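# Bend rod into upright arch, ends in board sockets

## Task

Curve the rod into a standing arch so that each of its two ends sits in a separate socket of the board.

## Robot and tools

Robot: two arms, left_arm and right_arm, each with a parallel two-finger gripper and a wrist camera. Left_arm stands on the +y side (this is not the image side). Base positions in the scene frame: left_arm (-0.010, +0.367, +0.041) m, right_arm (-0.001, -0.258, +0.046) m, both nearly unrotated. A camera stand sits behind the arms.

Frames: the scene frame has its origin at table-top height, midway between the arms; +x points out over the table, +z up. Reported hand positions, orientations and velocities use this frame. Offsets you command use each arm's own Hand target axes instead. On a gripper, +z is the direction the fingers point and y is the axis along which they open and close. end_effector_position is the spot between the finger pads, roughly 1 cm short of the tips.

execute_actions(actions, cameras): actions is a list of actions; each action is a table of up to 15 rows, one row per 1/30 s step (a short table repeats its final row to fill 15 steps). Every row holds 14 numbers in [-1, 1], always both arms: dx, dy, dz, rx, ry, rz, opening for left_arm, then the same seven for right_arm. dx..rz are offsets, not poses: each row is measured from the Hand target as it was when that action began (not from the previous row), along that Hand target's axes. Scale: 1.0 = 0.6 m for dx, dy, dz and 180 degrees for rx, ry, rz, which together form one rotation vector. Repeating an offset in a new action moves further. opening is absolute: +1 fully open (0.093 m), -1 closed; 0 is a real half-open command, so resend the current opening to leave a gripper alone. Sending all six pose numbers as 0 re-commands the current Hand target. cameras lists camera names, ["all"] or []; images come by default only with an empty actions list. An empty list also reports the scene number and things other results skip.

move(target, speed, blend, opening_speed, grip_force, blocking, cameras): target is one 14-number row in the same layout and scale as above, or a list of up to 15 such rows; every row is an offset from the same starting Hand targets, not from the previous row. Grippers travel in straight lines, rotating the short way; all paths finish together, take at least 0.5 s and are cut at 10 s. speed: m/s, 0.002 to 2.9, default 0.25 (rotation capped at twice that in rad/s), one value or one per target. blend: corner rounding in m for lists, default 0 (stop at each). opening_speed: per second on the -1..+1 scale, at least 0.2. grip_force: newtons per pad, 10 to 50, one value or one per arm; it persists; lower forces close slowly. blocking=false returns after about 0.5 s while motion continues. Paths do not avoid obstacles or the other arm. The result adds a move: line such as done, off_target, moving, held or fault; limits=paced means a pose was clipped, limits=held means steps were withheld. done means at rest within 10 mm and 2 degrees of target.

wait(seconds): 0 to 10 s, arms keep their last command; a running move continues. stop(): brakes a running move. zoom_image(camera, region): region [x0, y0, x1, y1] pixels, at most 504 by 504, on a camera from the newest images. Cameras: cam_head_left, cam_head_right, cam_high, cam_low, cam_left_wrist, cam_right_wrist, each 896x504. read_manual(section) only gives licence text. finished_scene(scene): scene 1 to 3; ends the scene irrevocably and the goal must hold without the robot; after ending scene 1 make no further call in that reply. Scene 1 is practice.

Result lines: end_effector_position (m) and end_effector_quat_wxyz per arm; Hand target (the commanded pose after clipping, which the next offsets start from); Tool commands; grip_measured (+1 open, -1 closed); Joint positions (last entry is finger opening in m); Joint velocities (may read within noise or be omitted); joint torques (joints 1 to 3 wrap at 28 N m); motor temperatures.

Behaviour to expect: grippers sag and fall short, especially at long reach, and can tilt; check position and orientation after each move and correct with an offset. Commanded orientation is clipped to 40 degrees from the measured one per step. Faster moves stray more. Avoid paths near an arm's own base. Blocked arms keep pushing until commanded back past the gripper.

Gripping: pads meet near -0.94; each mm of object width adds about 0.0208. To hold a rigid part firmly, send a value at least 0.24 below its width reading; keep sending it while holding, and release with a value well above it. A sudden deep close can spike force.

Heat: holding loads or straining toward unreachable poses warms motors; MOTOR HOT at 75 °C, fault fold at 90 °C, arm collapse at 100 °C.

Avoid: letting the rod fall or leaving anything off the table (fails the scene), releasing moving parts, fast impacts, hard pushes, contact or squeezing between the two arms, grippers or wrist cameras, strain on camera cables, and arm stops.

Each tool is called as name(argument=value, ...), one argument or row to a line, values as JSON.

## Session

execute_actions(
  actions=[],
)

Scene clock: 0.00 s.
left_arm: end_effector_position=(+0.3713, +0.3920, +0.1034) grip_measured=+1.000 end_effector_quat_wxyz=(+0.533, -0.052, +0.843, +0.044) | right_arm: end_effector_position=(+0.3686, -0.2486, +0.0953) grip_measured=+1.000 end_effector_quat_wxyz=(+0.494, +0.011, +0.868, +0.049)
Joint positions: left_arm=[0.016 1.593 0.363 0.785 -0.117 -0.035 0.093] | right_arm=[-0.025 1.551 0.361 0.657 -0.086 0.06 0.093]
Joint velocities: within noise
Joint torques (N m): no reading
Motor temperatures (°C): left_arm=[30 36 36 28 28 29 30] | right_arm=[28 35 36 30 30 31 29]
Heat: left arm: 36 °C; right arm: 36 °C.
Hand target: left_arm +0.3769, +0.3921, +0.1150; +0.550, -0.053, +0.833, +0.043 | right_arm +0.3746, -0.2486, +0.1059; +0.510, +0.010, +0.859, +0.049
Tool commands: left_gripper/opening=+1.0 right_gripper/opening=+1.0

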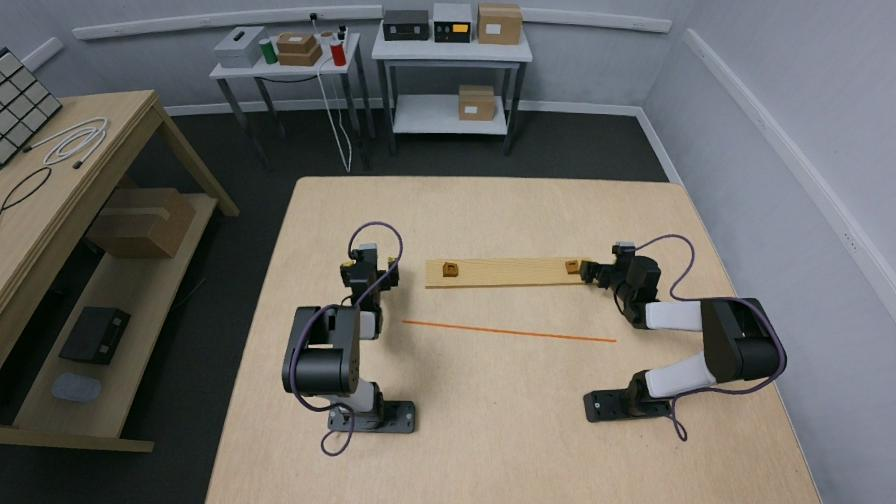

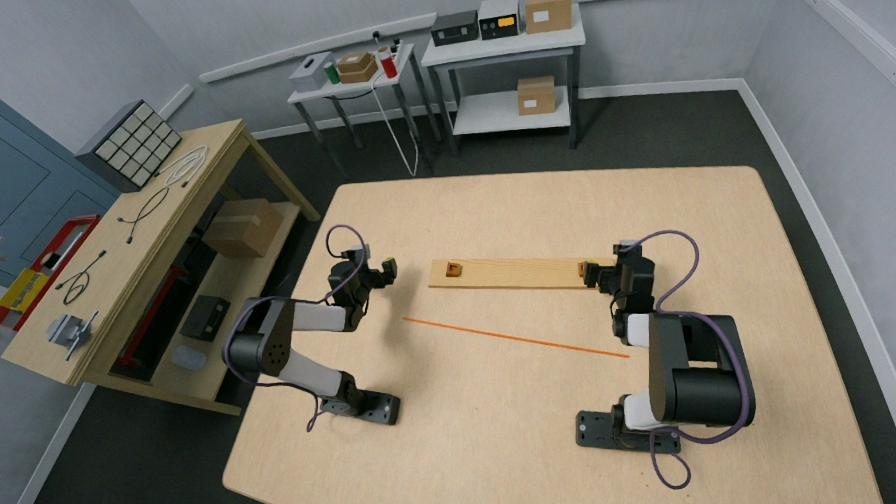

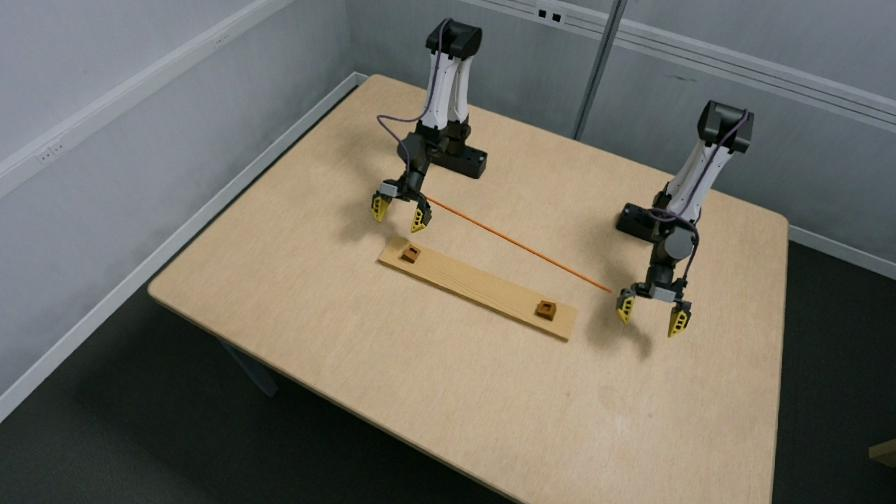

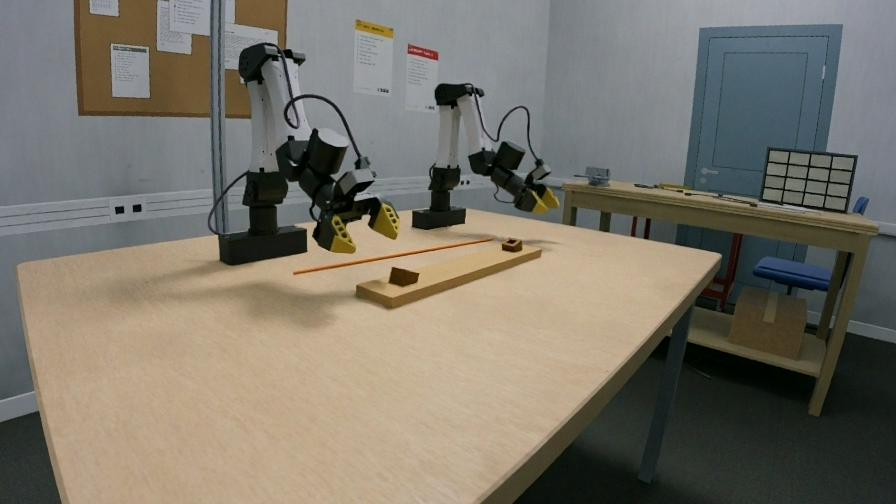

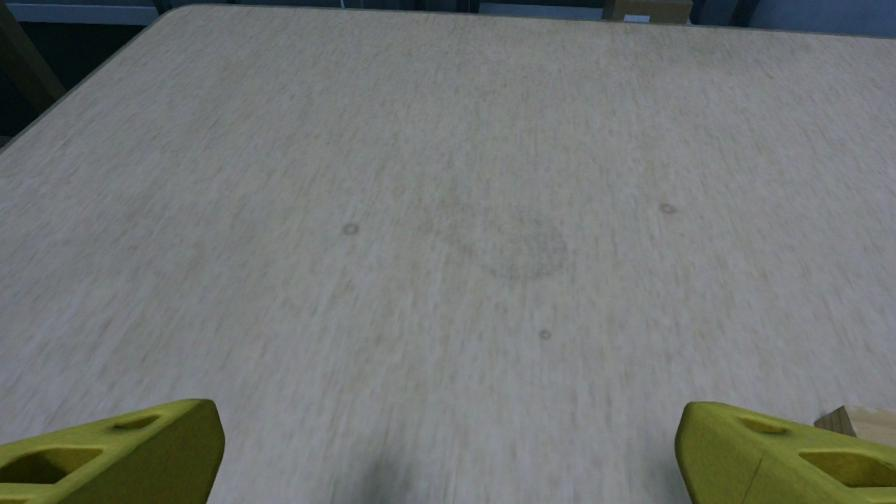

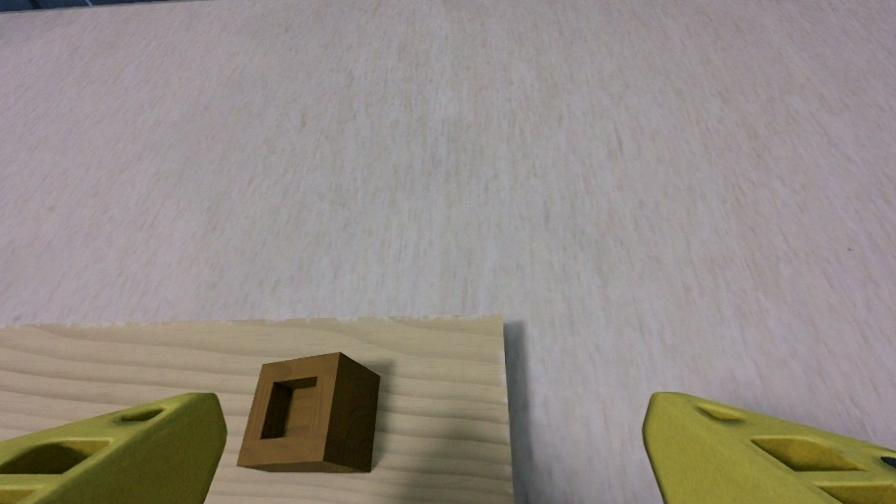

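move(
  target=[0.0318,-0.221,-0.1547,0.338,0.254,0.505,0.2,0.035,0.0067,-0.151,-0.218,0.302,-0.418,0.2],
  speed=0.5,
  cameras=["cam_left_wrist","cam_right_wrist"],
)

Scene clock: 16.50 s.
left_arm: end_effector_position=(+0.2957, +0.2502, +0.1250) grip_measured=+0.202 end_effector_quat_wxyz=(-0.008, +0.744, +0.668, -0.008) | right_arm: end_effector_position=(+0.2802, -0.2504, +0.1245) grip_measured=+0.202 end_effector_quat_wxyz=(+0.000, -0.653, +0.757, +0.006)
Joint positions: left_arm=[-0.359 1.816 1.406 -1.181 0.006 1.317 0.055] | right_arm=[0.01 1.636 1.172 -1.113 -0.009 -1.401 0.055]
Joint torques (N m): left_arm=[-0.49 -6.72 8.35 0.24 -0.06 0.24] | right_arm=[0.2 -4.96 7.66 0.32 -0.05 -0.17]
Motor temperatures (°C): left_arm=[30 38 38 31 28 29 30] | right_arm=[28 36 38 36 30 31 29]
Heat: left arm: 38 °C; right arm: 38 °C.
Hand target: left_arm +0.3029, +0.2479, +0.1320; -0.001, +0.750, +0.662, -0.001 | right_arm +0.2849, -0.2499, +0.1309; -0.001, -0.661, +0.750, +0.000
Off the commanded pose: left_arm 0.010 m, 2 deg | right_arm 0.008 m, 1 deg.
move: done
Images, in order (width x height): cam_left_wrist 896x504, cam_right_wrist 896x504.

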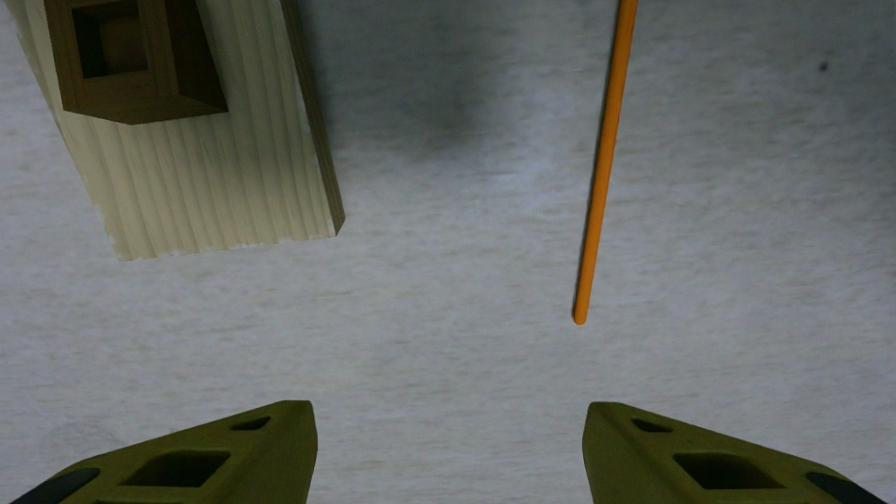

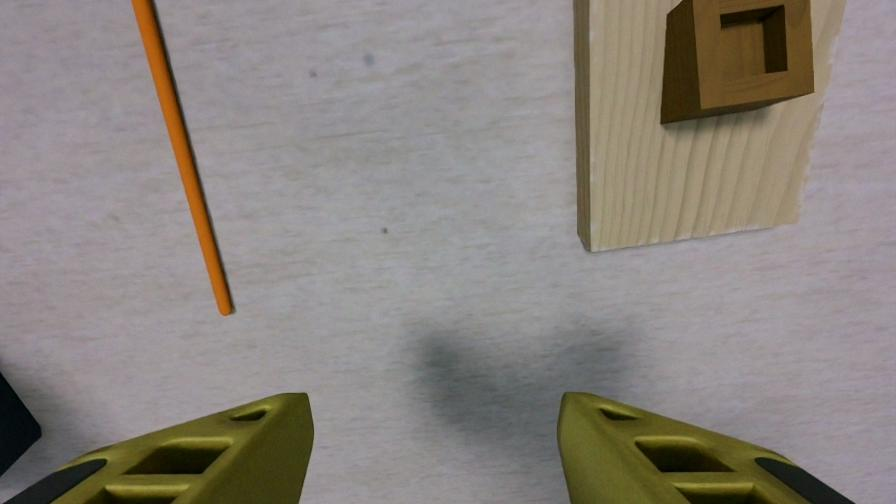

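move(
  target=[-0.0063,-0.11,0.1267,0,0,-0.004,0.2,-0.0177,0.189,0.1315,0,0,-0.003,0.2],
  speed=0.3,
  cameras=["cam_left_wrist","cam_right_wrist"],
)

Scene clock: 36.43 s.
left_arm: end_effector_position=(+0.2336, +0.2543, +0.0510) grip_measured=+0.202 end_effector_quat_wxyz=(-0.016, +0.748, +0.663, -0.010) | right_arm: end_effector_position=(+0.1700, -0.2260, +0.0526) grip_measured=+0.202 end_effector_quat_wxyz=(-0.010, -0.665, +0.746, +0.010)
Joint positions: left_arm=[-0.427 1.713 0.967 -0.864 0.006 1.263 0.055] | right_arm=[0.166 1.341 0.597 -0.854 -0.007 -1.279 0.055]
Joint torques (N m): left_arm=[-0.76 -8.16 4.22 0.48 -0.05 -0.03] | right_arm=[0.28 -3.67 3.88 0.62 -0.04 0.09]
Heat: left arm: 41 °C; right arm: 39 °C.
Hand target: left_arm +0.2369, +0.2523, +0.0561; +0.000, +0.746, +0.666, -0.001 | right_arm +0.1738, -0.2253, +0.0521; -0.001, -0.665, +0.747, -0.001
Off the commanded pose: left_arm 0.006 m, 2 deg | right_arm 0.004 m, 2 deg.
move: done
Images, in order (width x height): cam_left_wrist 896x504, cam_right_wrist 896x504.

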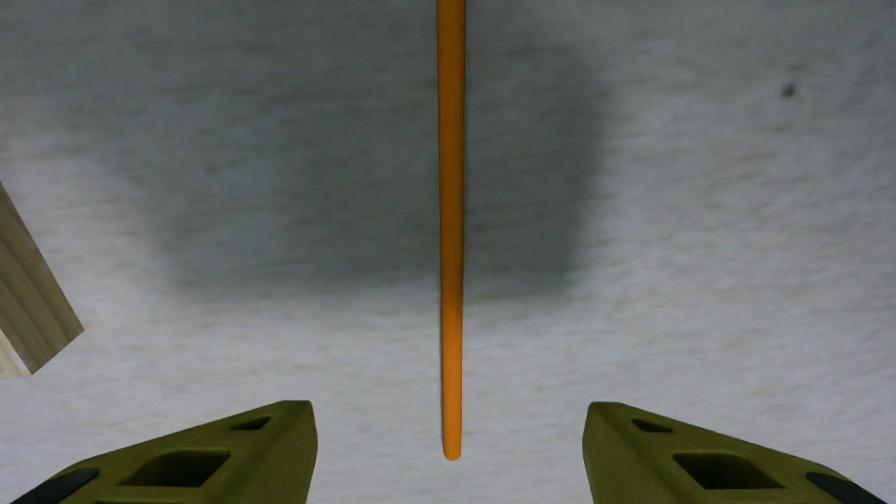

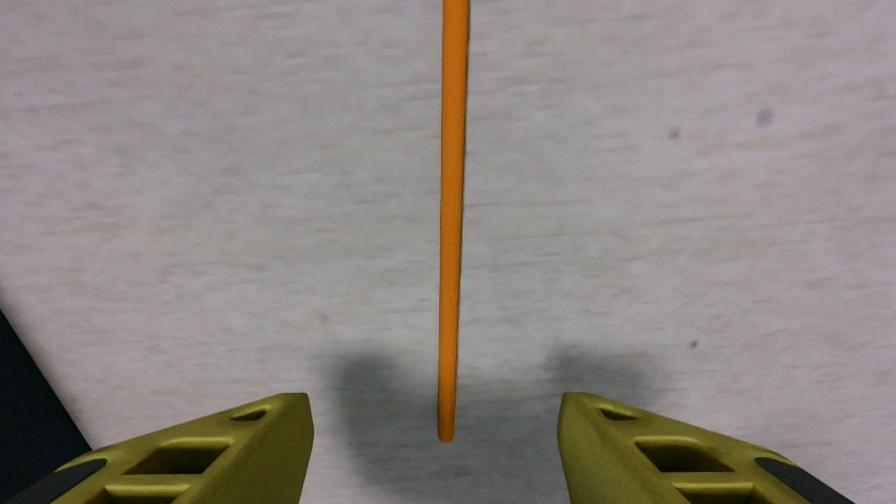

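move(
  target=[
    [0.0033,0.004,0.078,0,0,0,0.2,-0.006,-0.008,0.073,0,0,0.003,0.2],
    [0.0033,0.004,0.0867,0,0,0,0.2,-0.006,-0.008,0.0808,0,0,0.003,0.2],
  ],
  speed=0.12,
  cameras=["cam_left_wrist","cam_right_wrist"],
)

Scene clock: 44.87 s.
left_arm: end_effector_position=(+0.2380, +0.2525, +0.0074) grip_measured=+0.202 end_effector_quat_wxyz=(-0.003, +0.748, +0.663, -0.004) | right_arm: end_effector_position=(+0.1764, -0.2231, +0.0058) grip_measured=+0.202 end_effector_quat_wxyz=(-0.005, -0.662, +0.750, +0.007)
Joint positions: left_arm=[-0.427 1.805 0.873 -0.647 0.005 1.263 0.055] | right_arm=[0.175 1.506 0.5 -0.58 -0.007 -1.259 0.055]
Joint torques (N m): left_arm=[0.13 -5.68 3.71 0.6 -0.05 0.07] | right_arm=[0.35 -3 3.38 0.67 -0.04 0.05]
Heat: left arm: 40 °C; right arm: 39 °C.
Hand target: left_arm +0.2393, +0.2541, +0.0040; -0.001, +0.746, +0.666, -0.001 | right_arm +0.1788, -0.2224, +0.0035; -0.001, -0.661, +0.750, +0.000
Off the commanded pose: left_arm 0.004 m, 1 deg | right_arm 0.004 m, 1 deg.
move: done
Images, in order (width x height): cam_left_wrist 896x504, cam_right_wrist 896x504.

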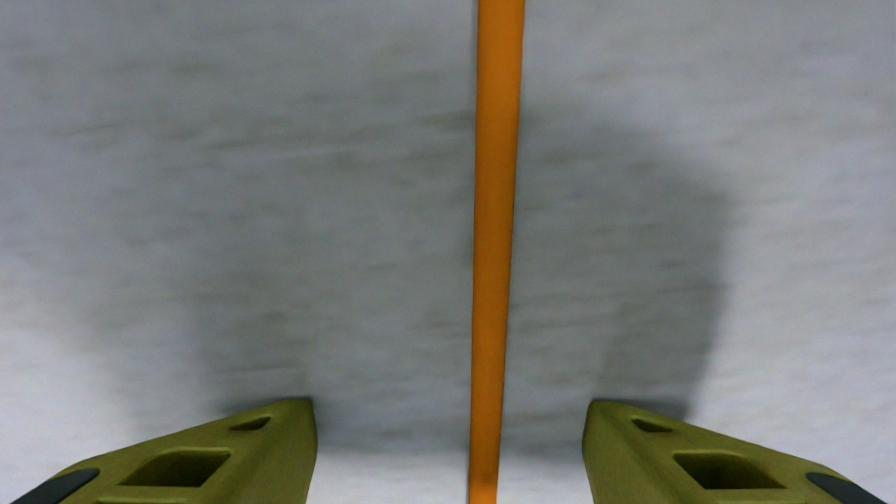

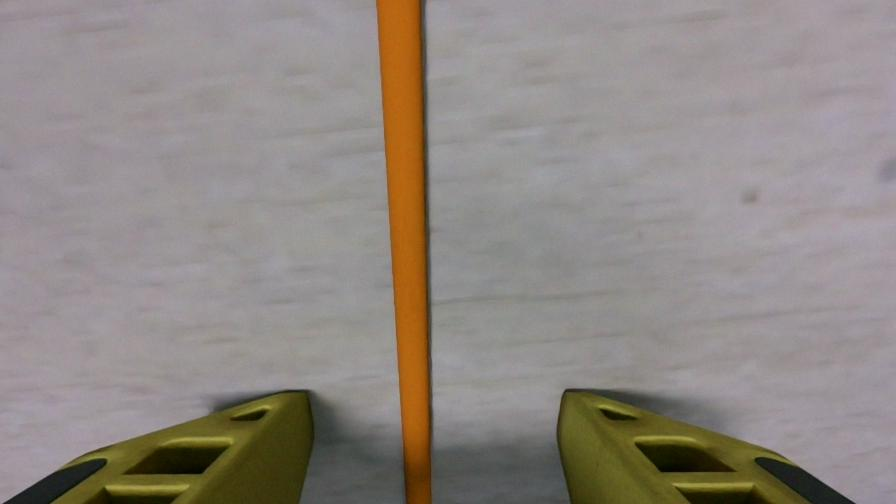

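move(
  target=[0,-0.009,0,0,0,0,-1,0,0.006,0,0,0,0,-1],
  opening_speed=1.0,
  cameras=["cam_left_wrist","cam_right_wrist"],
)

Scene clock: 51.77 s.
left_arm: end_effector_position=(+0.2345, +0.2540, +0.0067) grip_measured=-0.976 end_effector_quat_wxyz=(-0.006, +0.748, +0.663, -0.005) | right_arm: end_effector_position=(+0.1745, -0.2224, +0.0053) grip_measured=-0.959 end_effector_quat_wxyz=(-0.007, -0.662, +0.750, +0.008)
Joint positions: left_arm=[-0.427 1.8 0.862 -0.648 0.005 1.263 0] | right_arm=[0.182 1.506 0.497 -0.582 -0.007 -1.253 0]
Joint torques (N m): left_arm=[-0.46 -6.52 2.81 0.65 -0.04 0.01] | right_arm=[0.31 -4.01 2.58 0.73 -0.05 0.05]
Heat: left arm: 41 °C; right arm: 39 °C.
Hand target: left_arm +0.2341, +0.2546, +0.0041; +0.000, +0.746, +0.666, -0.001 | right_arm +0.1753, -0.2220, +0.0035; -0.001, -0.661, +0.750, +0.000
Off the commanded pose: left_arm 0.003 m, 1 deg | right_arm 0.002 m, 1 deg.
move: done
Images, in order (width x height): cam_left_wrist 896x504, cam_right_wrist 896x504.

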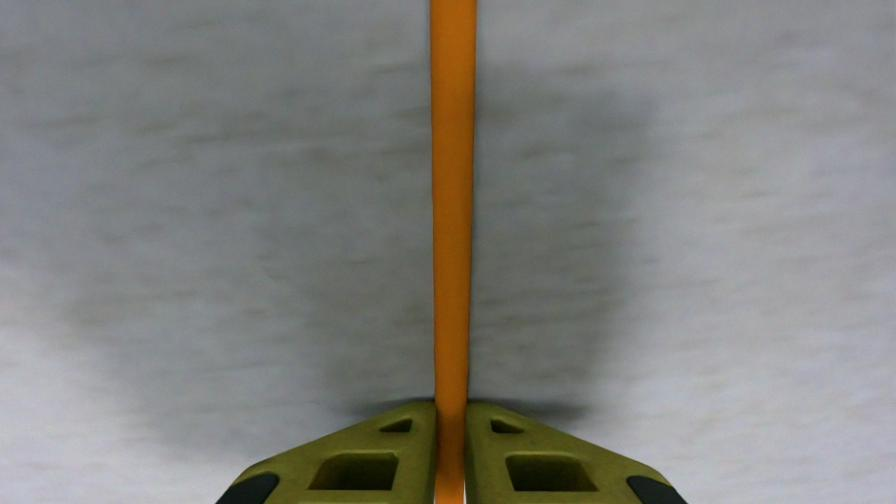

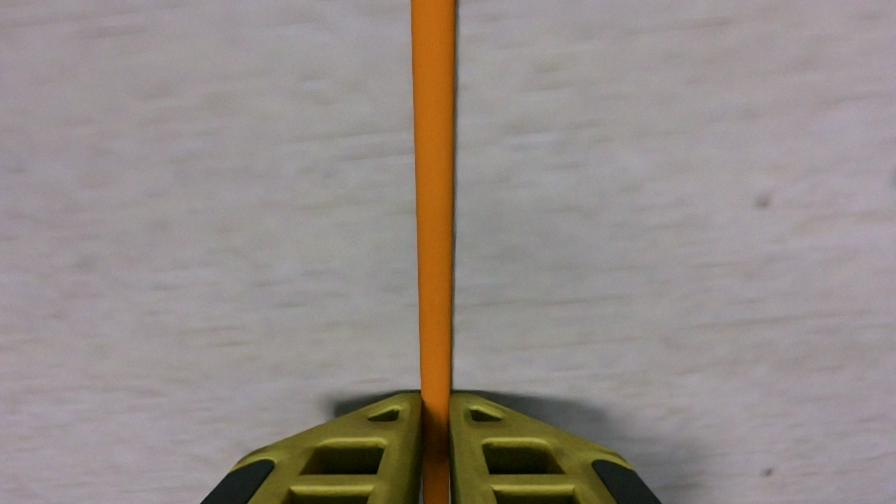

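move(
  target=[
    [0,0,-0.0833,0,0,0,-1,0,0,-0.0833,0,0,0,-1],
    [-0.0098,0.1437,-0.1598,-0.0029,-0.111,-0.0165,-1,-0.008,-0.1815,-0.1608,-0.0029,-0.111,-0.0175,-1],
    [-0.0572,0.2445,-0.2098,-0.01,-0.233,-0.0265,-1,-0.0528,-0.3103,-0.2108,-0.011,-0.233,-0.029,-1],
    [-0.1592,0.2762,-0.1965,-0.0227,-0.4325,-0.028,-1,-0.153,-0.3447,-0.1975,-0.025,-0.4325,-0.031,-1],
  ],
  speed=0.18,
  blend=0.03,
  cameras=["cam_head_left","cam_head_right","cam_high","cam_low"],
)

zoom_image(
  camera="cam_low",
  region=[360, 210, 450, 310],
)

zoom_image(
  camera="cam_low",
  region=[480, 180, 550, 260],
)

zoom_image(
  camera="cam_high",
  region=[500, 240, 600, 350],
)

zoom_image(
  camera="cam_high",
  region=[380, 200, 450, 280],
)

zoom_image(
  camera="cam_head_left",
  region=[540, 210, 620, 290],
)

zoom_image(
  camera="cam_head_right",
  region=[420, 220, 490, 290],
)

Scene clock: 83.87 s.
left_arm: end_effector_position=(+0.3953, +0.1558, +0.1023) grip_measured=-0.976 end_effector_quat_wxyz=(+0.426, +0.543, +0.582, -0.431) | right_arm: end_effector_position=(+0.3892, -0.1734, +0.1095) grip_measured=-0.971 end_effector_quat_wxyz=(-0.432, +0.553, -0.579, -0.416)
Joint positions: left_arm=[-0.119 2.185 1.271 -0.165 1.264 1.018 0] | right_arm=[-0.209 2.355 1.599 -1.302 -1.247 -2.076 0]
Joint torques (N m): left_arm=[-3.14 -11.52 4.62 1.43 0.95 -0.01] | right_arm=[2.66 -8.68 5.68 -0.73 -1.3 -0.2]
Motor temperatures (°C): left_arm=[30 43 39 29 28 29 31] | right_arm=[28 37 39 32 30 31 30]
Heat: left arm: 43 °C; right arm: 39 °C.
Hand target: left_arm +0.3882, +0.1412, +0.1218; +0.443, +0.551, +0.548, -0.447 | right_arm +0.3920, -0.1566, +0.1217; -0.446, +0.547, -0.553, -0.442
Off the commanded pose: left_arm 0.025 m, 5 deg | right_arm 0.021 m, 5 deg.
joint sent to its limit (right arm) — joint 6 (wrist roll), lower limit. The joint targets still meet the commanded pose.
move: off_target (left_arm, right_arm); blend cut to 0.025 m at target 1
Images, in order (width x height): cam_head_left 896x504, cam_head_right 896x504, cam_high 896x504, cam_low 896x504.

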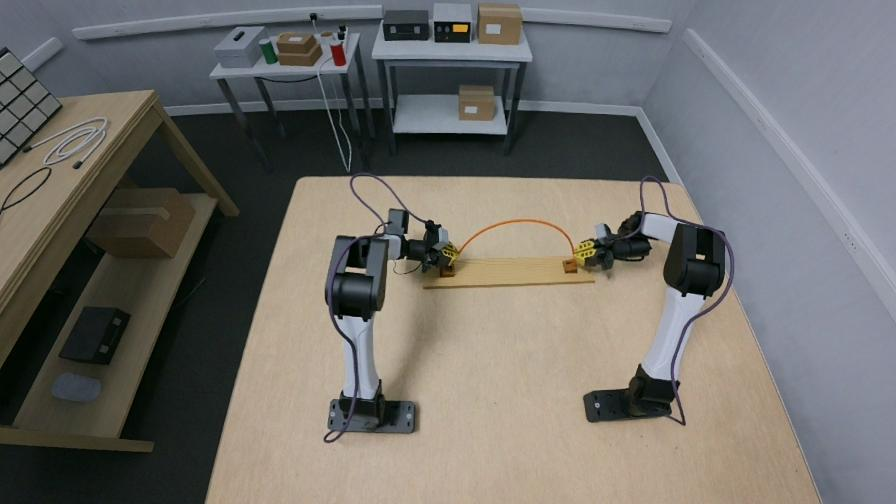

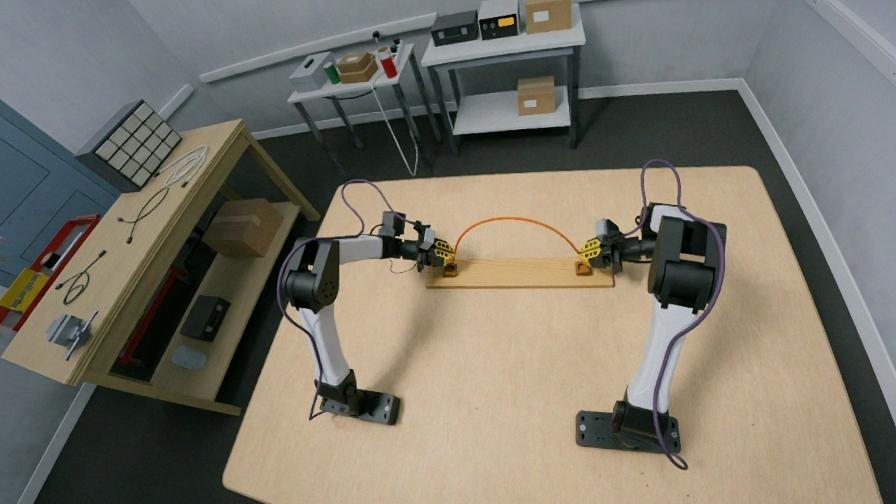

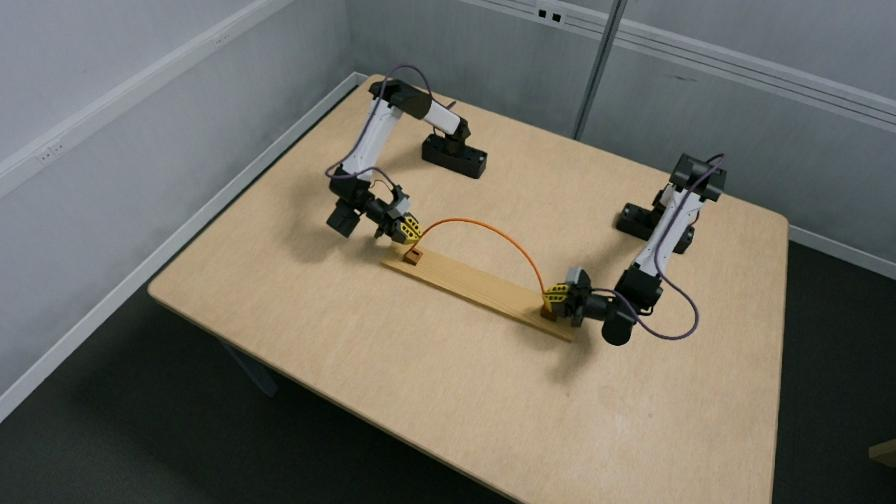

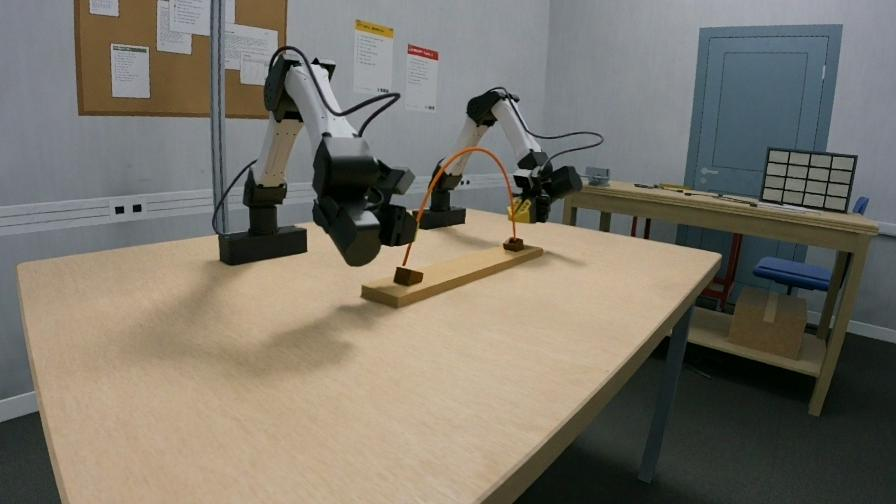

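Scaled by 5.040 from the camera's 896x504 image, which has a finer 1280x720 frame.

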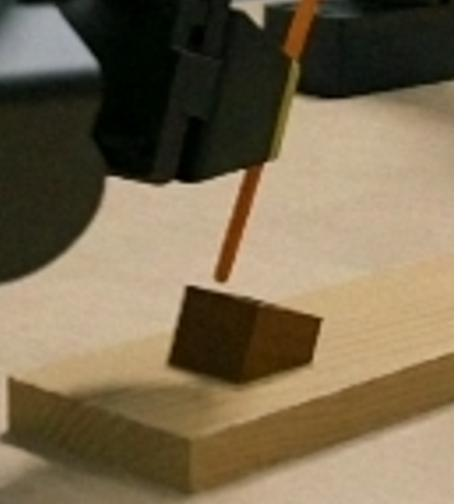

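Scaled by 6.300 from the camera's 896x504 image, which has a finer 1280x720 frame.

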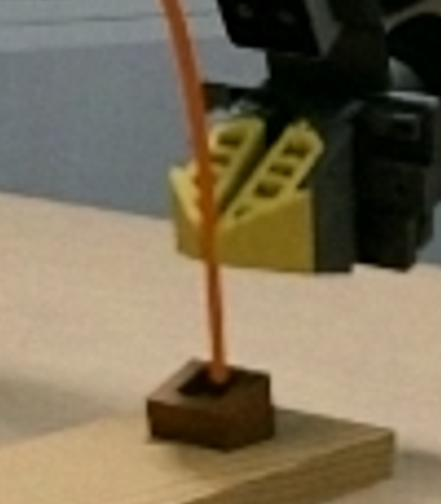

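Scaled by 4.582 from the camera's 896x504 image, which has a finer 1280x720 frame.

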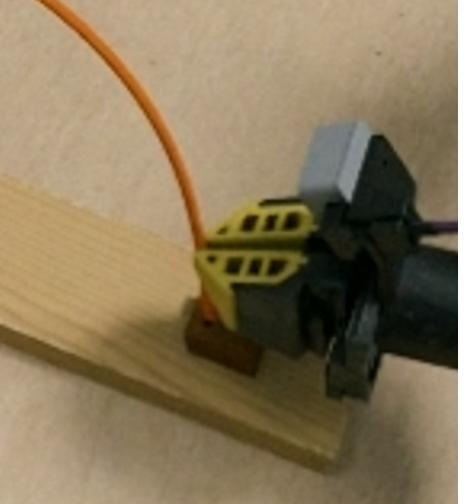

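Scaled by 6.300 from the camera's 896x504 image, which has a finer 1280x720 frame.

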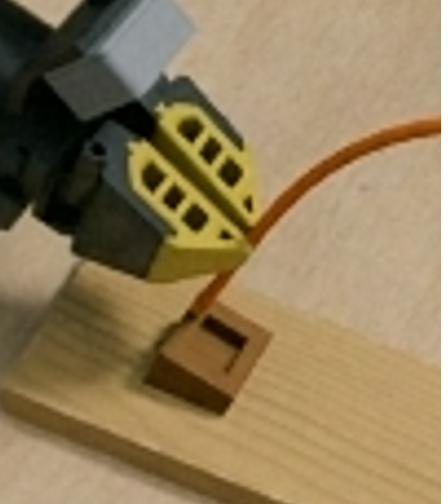

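Scaled by 6.300 from the camera's 896x504 image, which has a finer 1280x720 frame.

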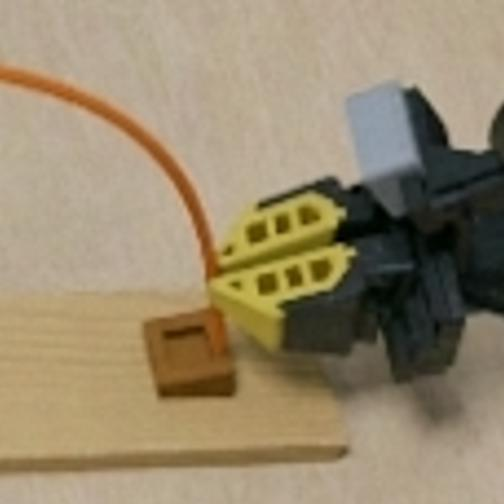

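Scaled by 7.200 from the camera's 896x504 image, which has a finer 1280x720 frame.

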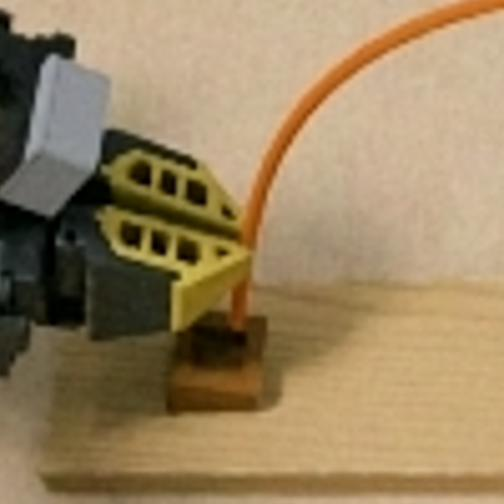

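move(
  target=[
    [-0.0228,0,-0.005,0,0,0,-1,-0.0014,0,0.0065,0,0,0,-1],
    [-0.0162,-0.0167,-0.0205,0,0,0,-1,-0.0028,0,0.013,0,0,0,-1],
  ],
  speed=0.1,
  cameras=["cam_head_left","cam_head_right","cam_high","cam_low"],
)

zoom_image(
  camera="cam_low",
  region=[360, 210, 450, 310],
)

zoom_image(
  camera="cam_low",
  region=[480, 180, 550, 260],
)

zoom_image(
  camera="cam_high",
  region=[500, 240, 600, 350],
)

zoom_image(
  camera="cam_high",
  region=[380, 200, 450, 280],
)

zoom_image(
  camera="cam_head_left",
  region=[540, 210, 620, 290],
)

zoom_image(
  camera="cam_head_right",
  region=[420, 220, 490, 290],
)

Scene clock: 110.43 s.
left_arm: end_effector_position=(+0.3847, +0.1598, +0.1070) grip_measured=-0.976 end_effector_quat_wxyz=(+0.420, +0.536, +0.586, -0.439) | right_arm: end_effector_position=(+0.3884, -0.1653, +0.1094) grip_measured=-0.971 end_effector_quat_wxyz=(-0.432, +0.553, -0.573, -0.423)
Joint positions: left_arm=[-0.112 2.149 1.233 -0.193 1.274 1.024 0] | right_arm=[-0.19 2.361 1.599 -1.302 -1.261 -2.076 0]
Joint torques (N m): left_arm=[-1.89 -12.96 4.68 1.16 0.96 0.27] | right_arm=[2.69 -8.68 6.04 -0.71 -1.27 -0.2]
Motor temperatures (°C): left_arm=[30 48 39 31 29 29 31] | right_arm=[28 42 40 33 32 31 30]
Heat: left arm: 48 °C; right arm: 42 °C.
Hand target: left_arm +0.3783, +0.1512, +0.1338; +0.443, +0.552, +0.548, -0.447 | right_arm +0.3921, -0.1486, +0.1217; -0.446, +0.547, -0.553, -0.442
Off the commanded pose: left_arm 0.029 m, 5 deg | right_arm 0.021 m, 4 deg.
joint sent to its limit (right arm) — joint 6 (wrist roll), lower limit. The joint targets still meet the commanded pose.
move: off_target (left_arm, right_arm)
Images, in order (width x height): cam_head_left 896x504, cam_head_right 896x504, cam_high 896x504, cam_low 896x504.

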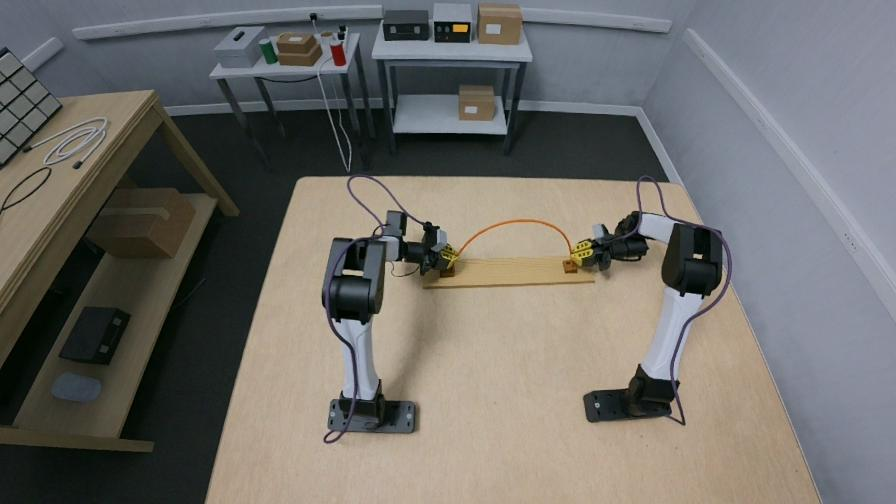

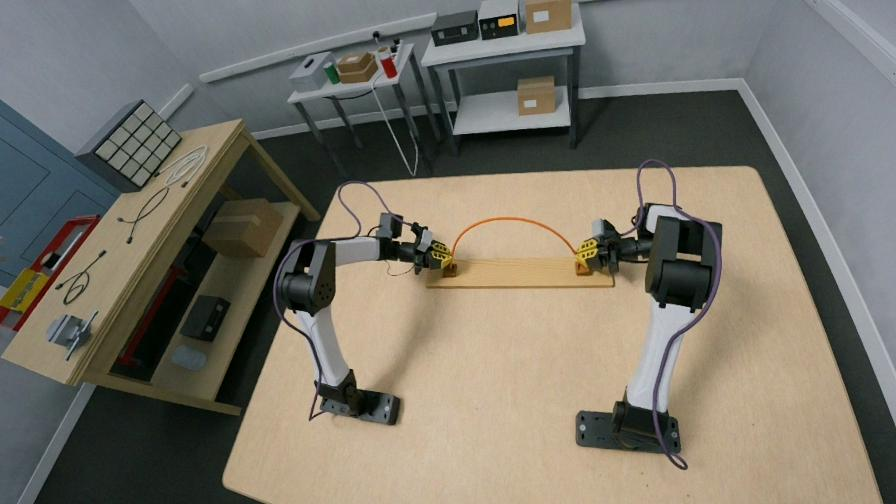

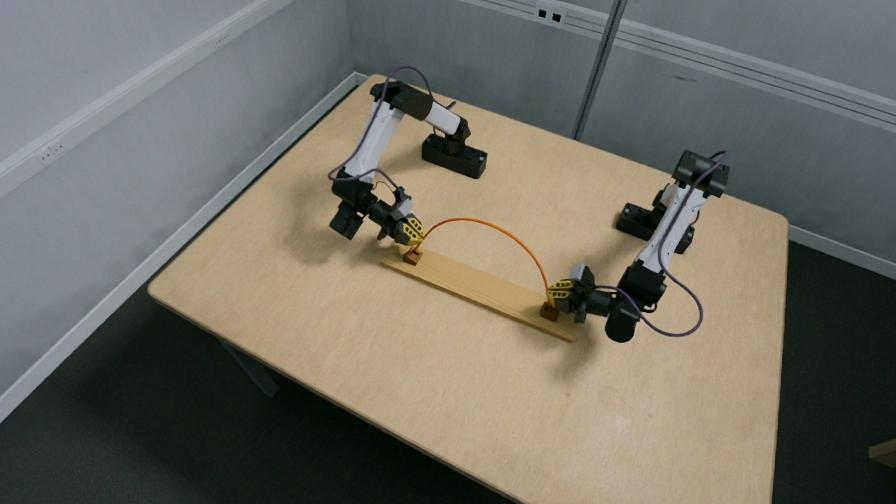

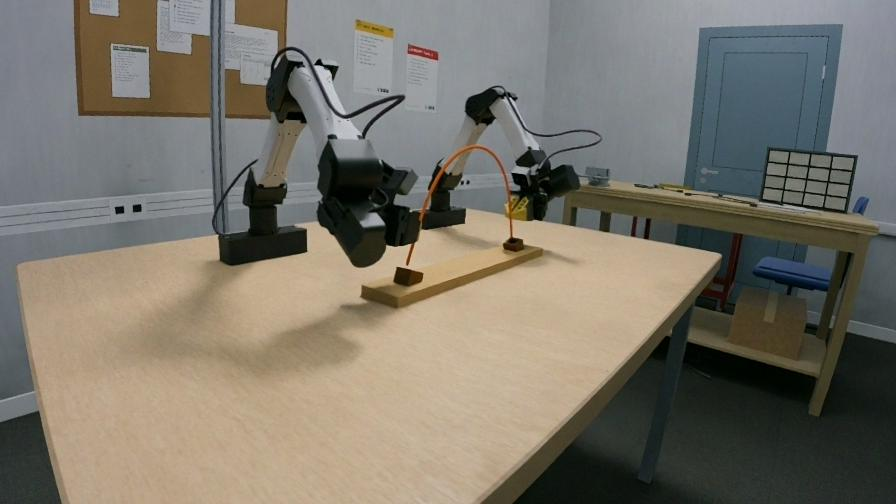

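Scaled by 5.040 from the camera's 896x504 image, which has a finer 1280x720 frame.

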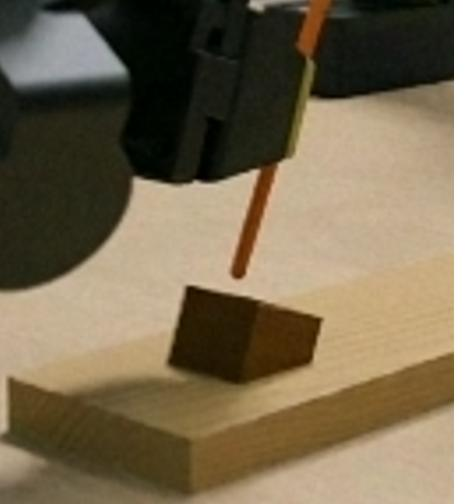

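Scaled by 6.300 from the camera's 896x504 image, which has a finer 1280x720 frame.

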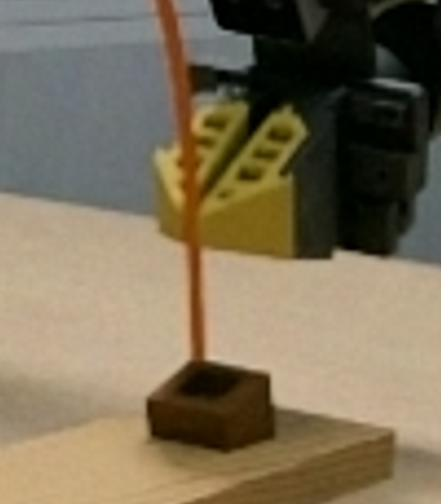

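Scaled by 4.582 from the camera's 896x504 image, which has a finer 1280x720 frame.

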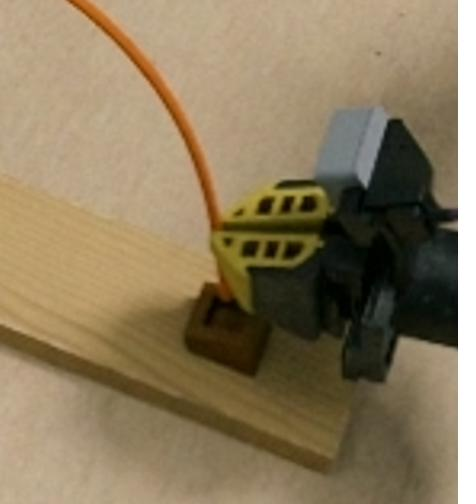

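Scaled by 6.300 from the camera's 896x504 image, which has a finer 1280x720 frame.

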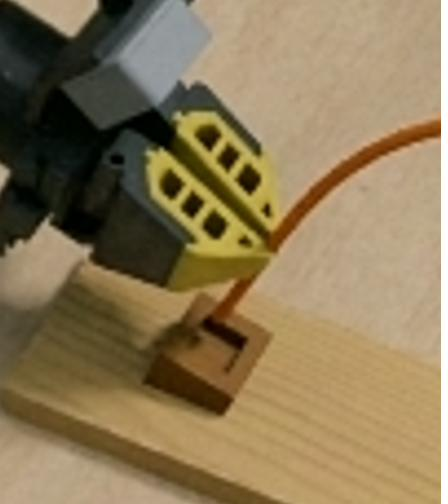

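Scaled by 6.300 from the camera's 896x504 image, which has a finer 1280x720 frame.

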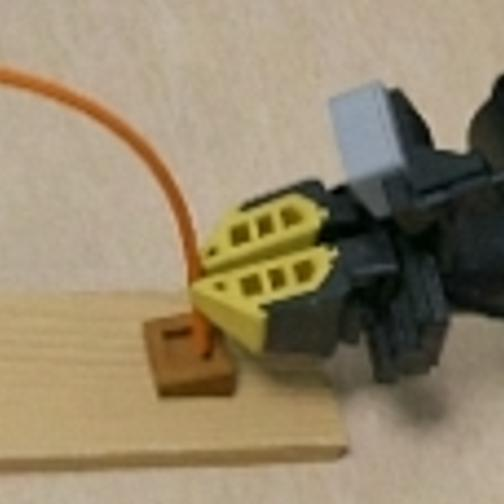

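Scaled by 7.200 from the camera's 896x504 image, which has a finer 1280x720 frame.

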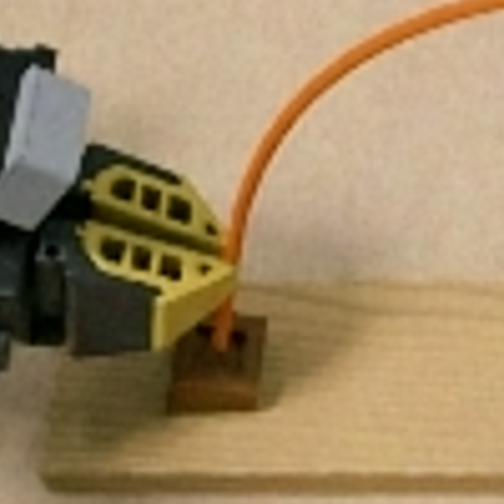

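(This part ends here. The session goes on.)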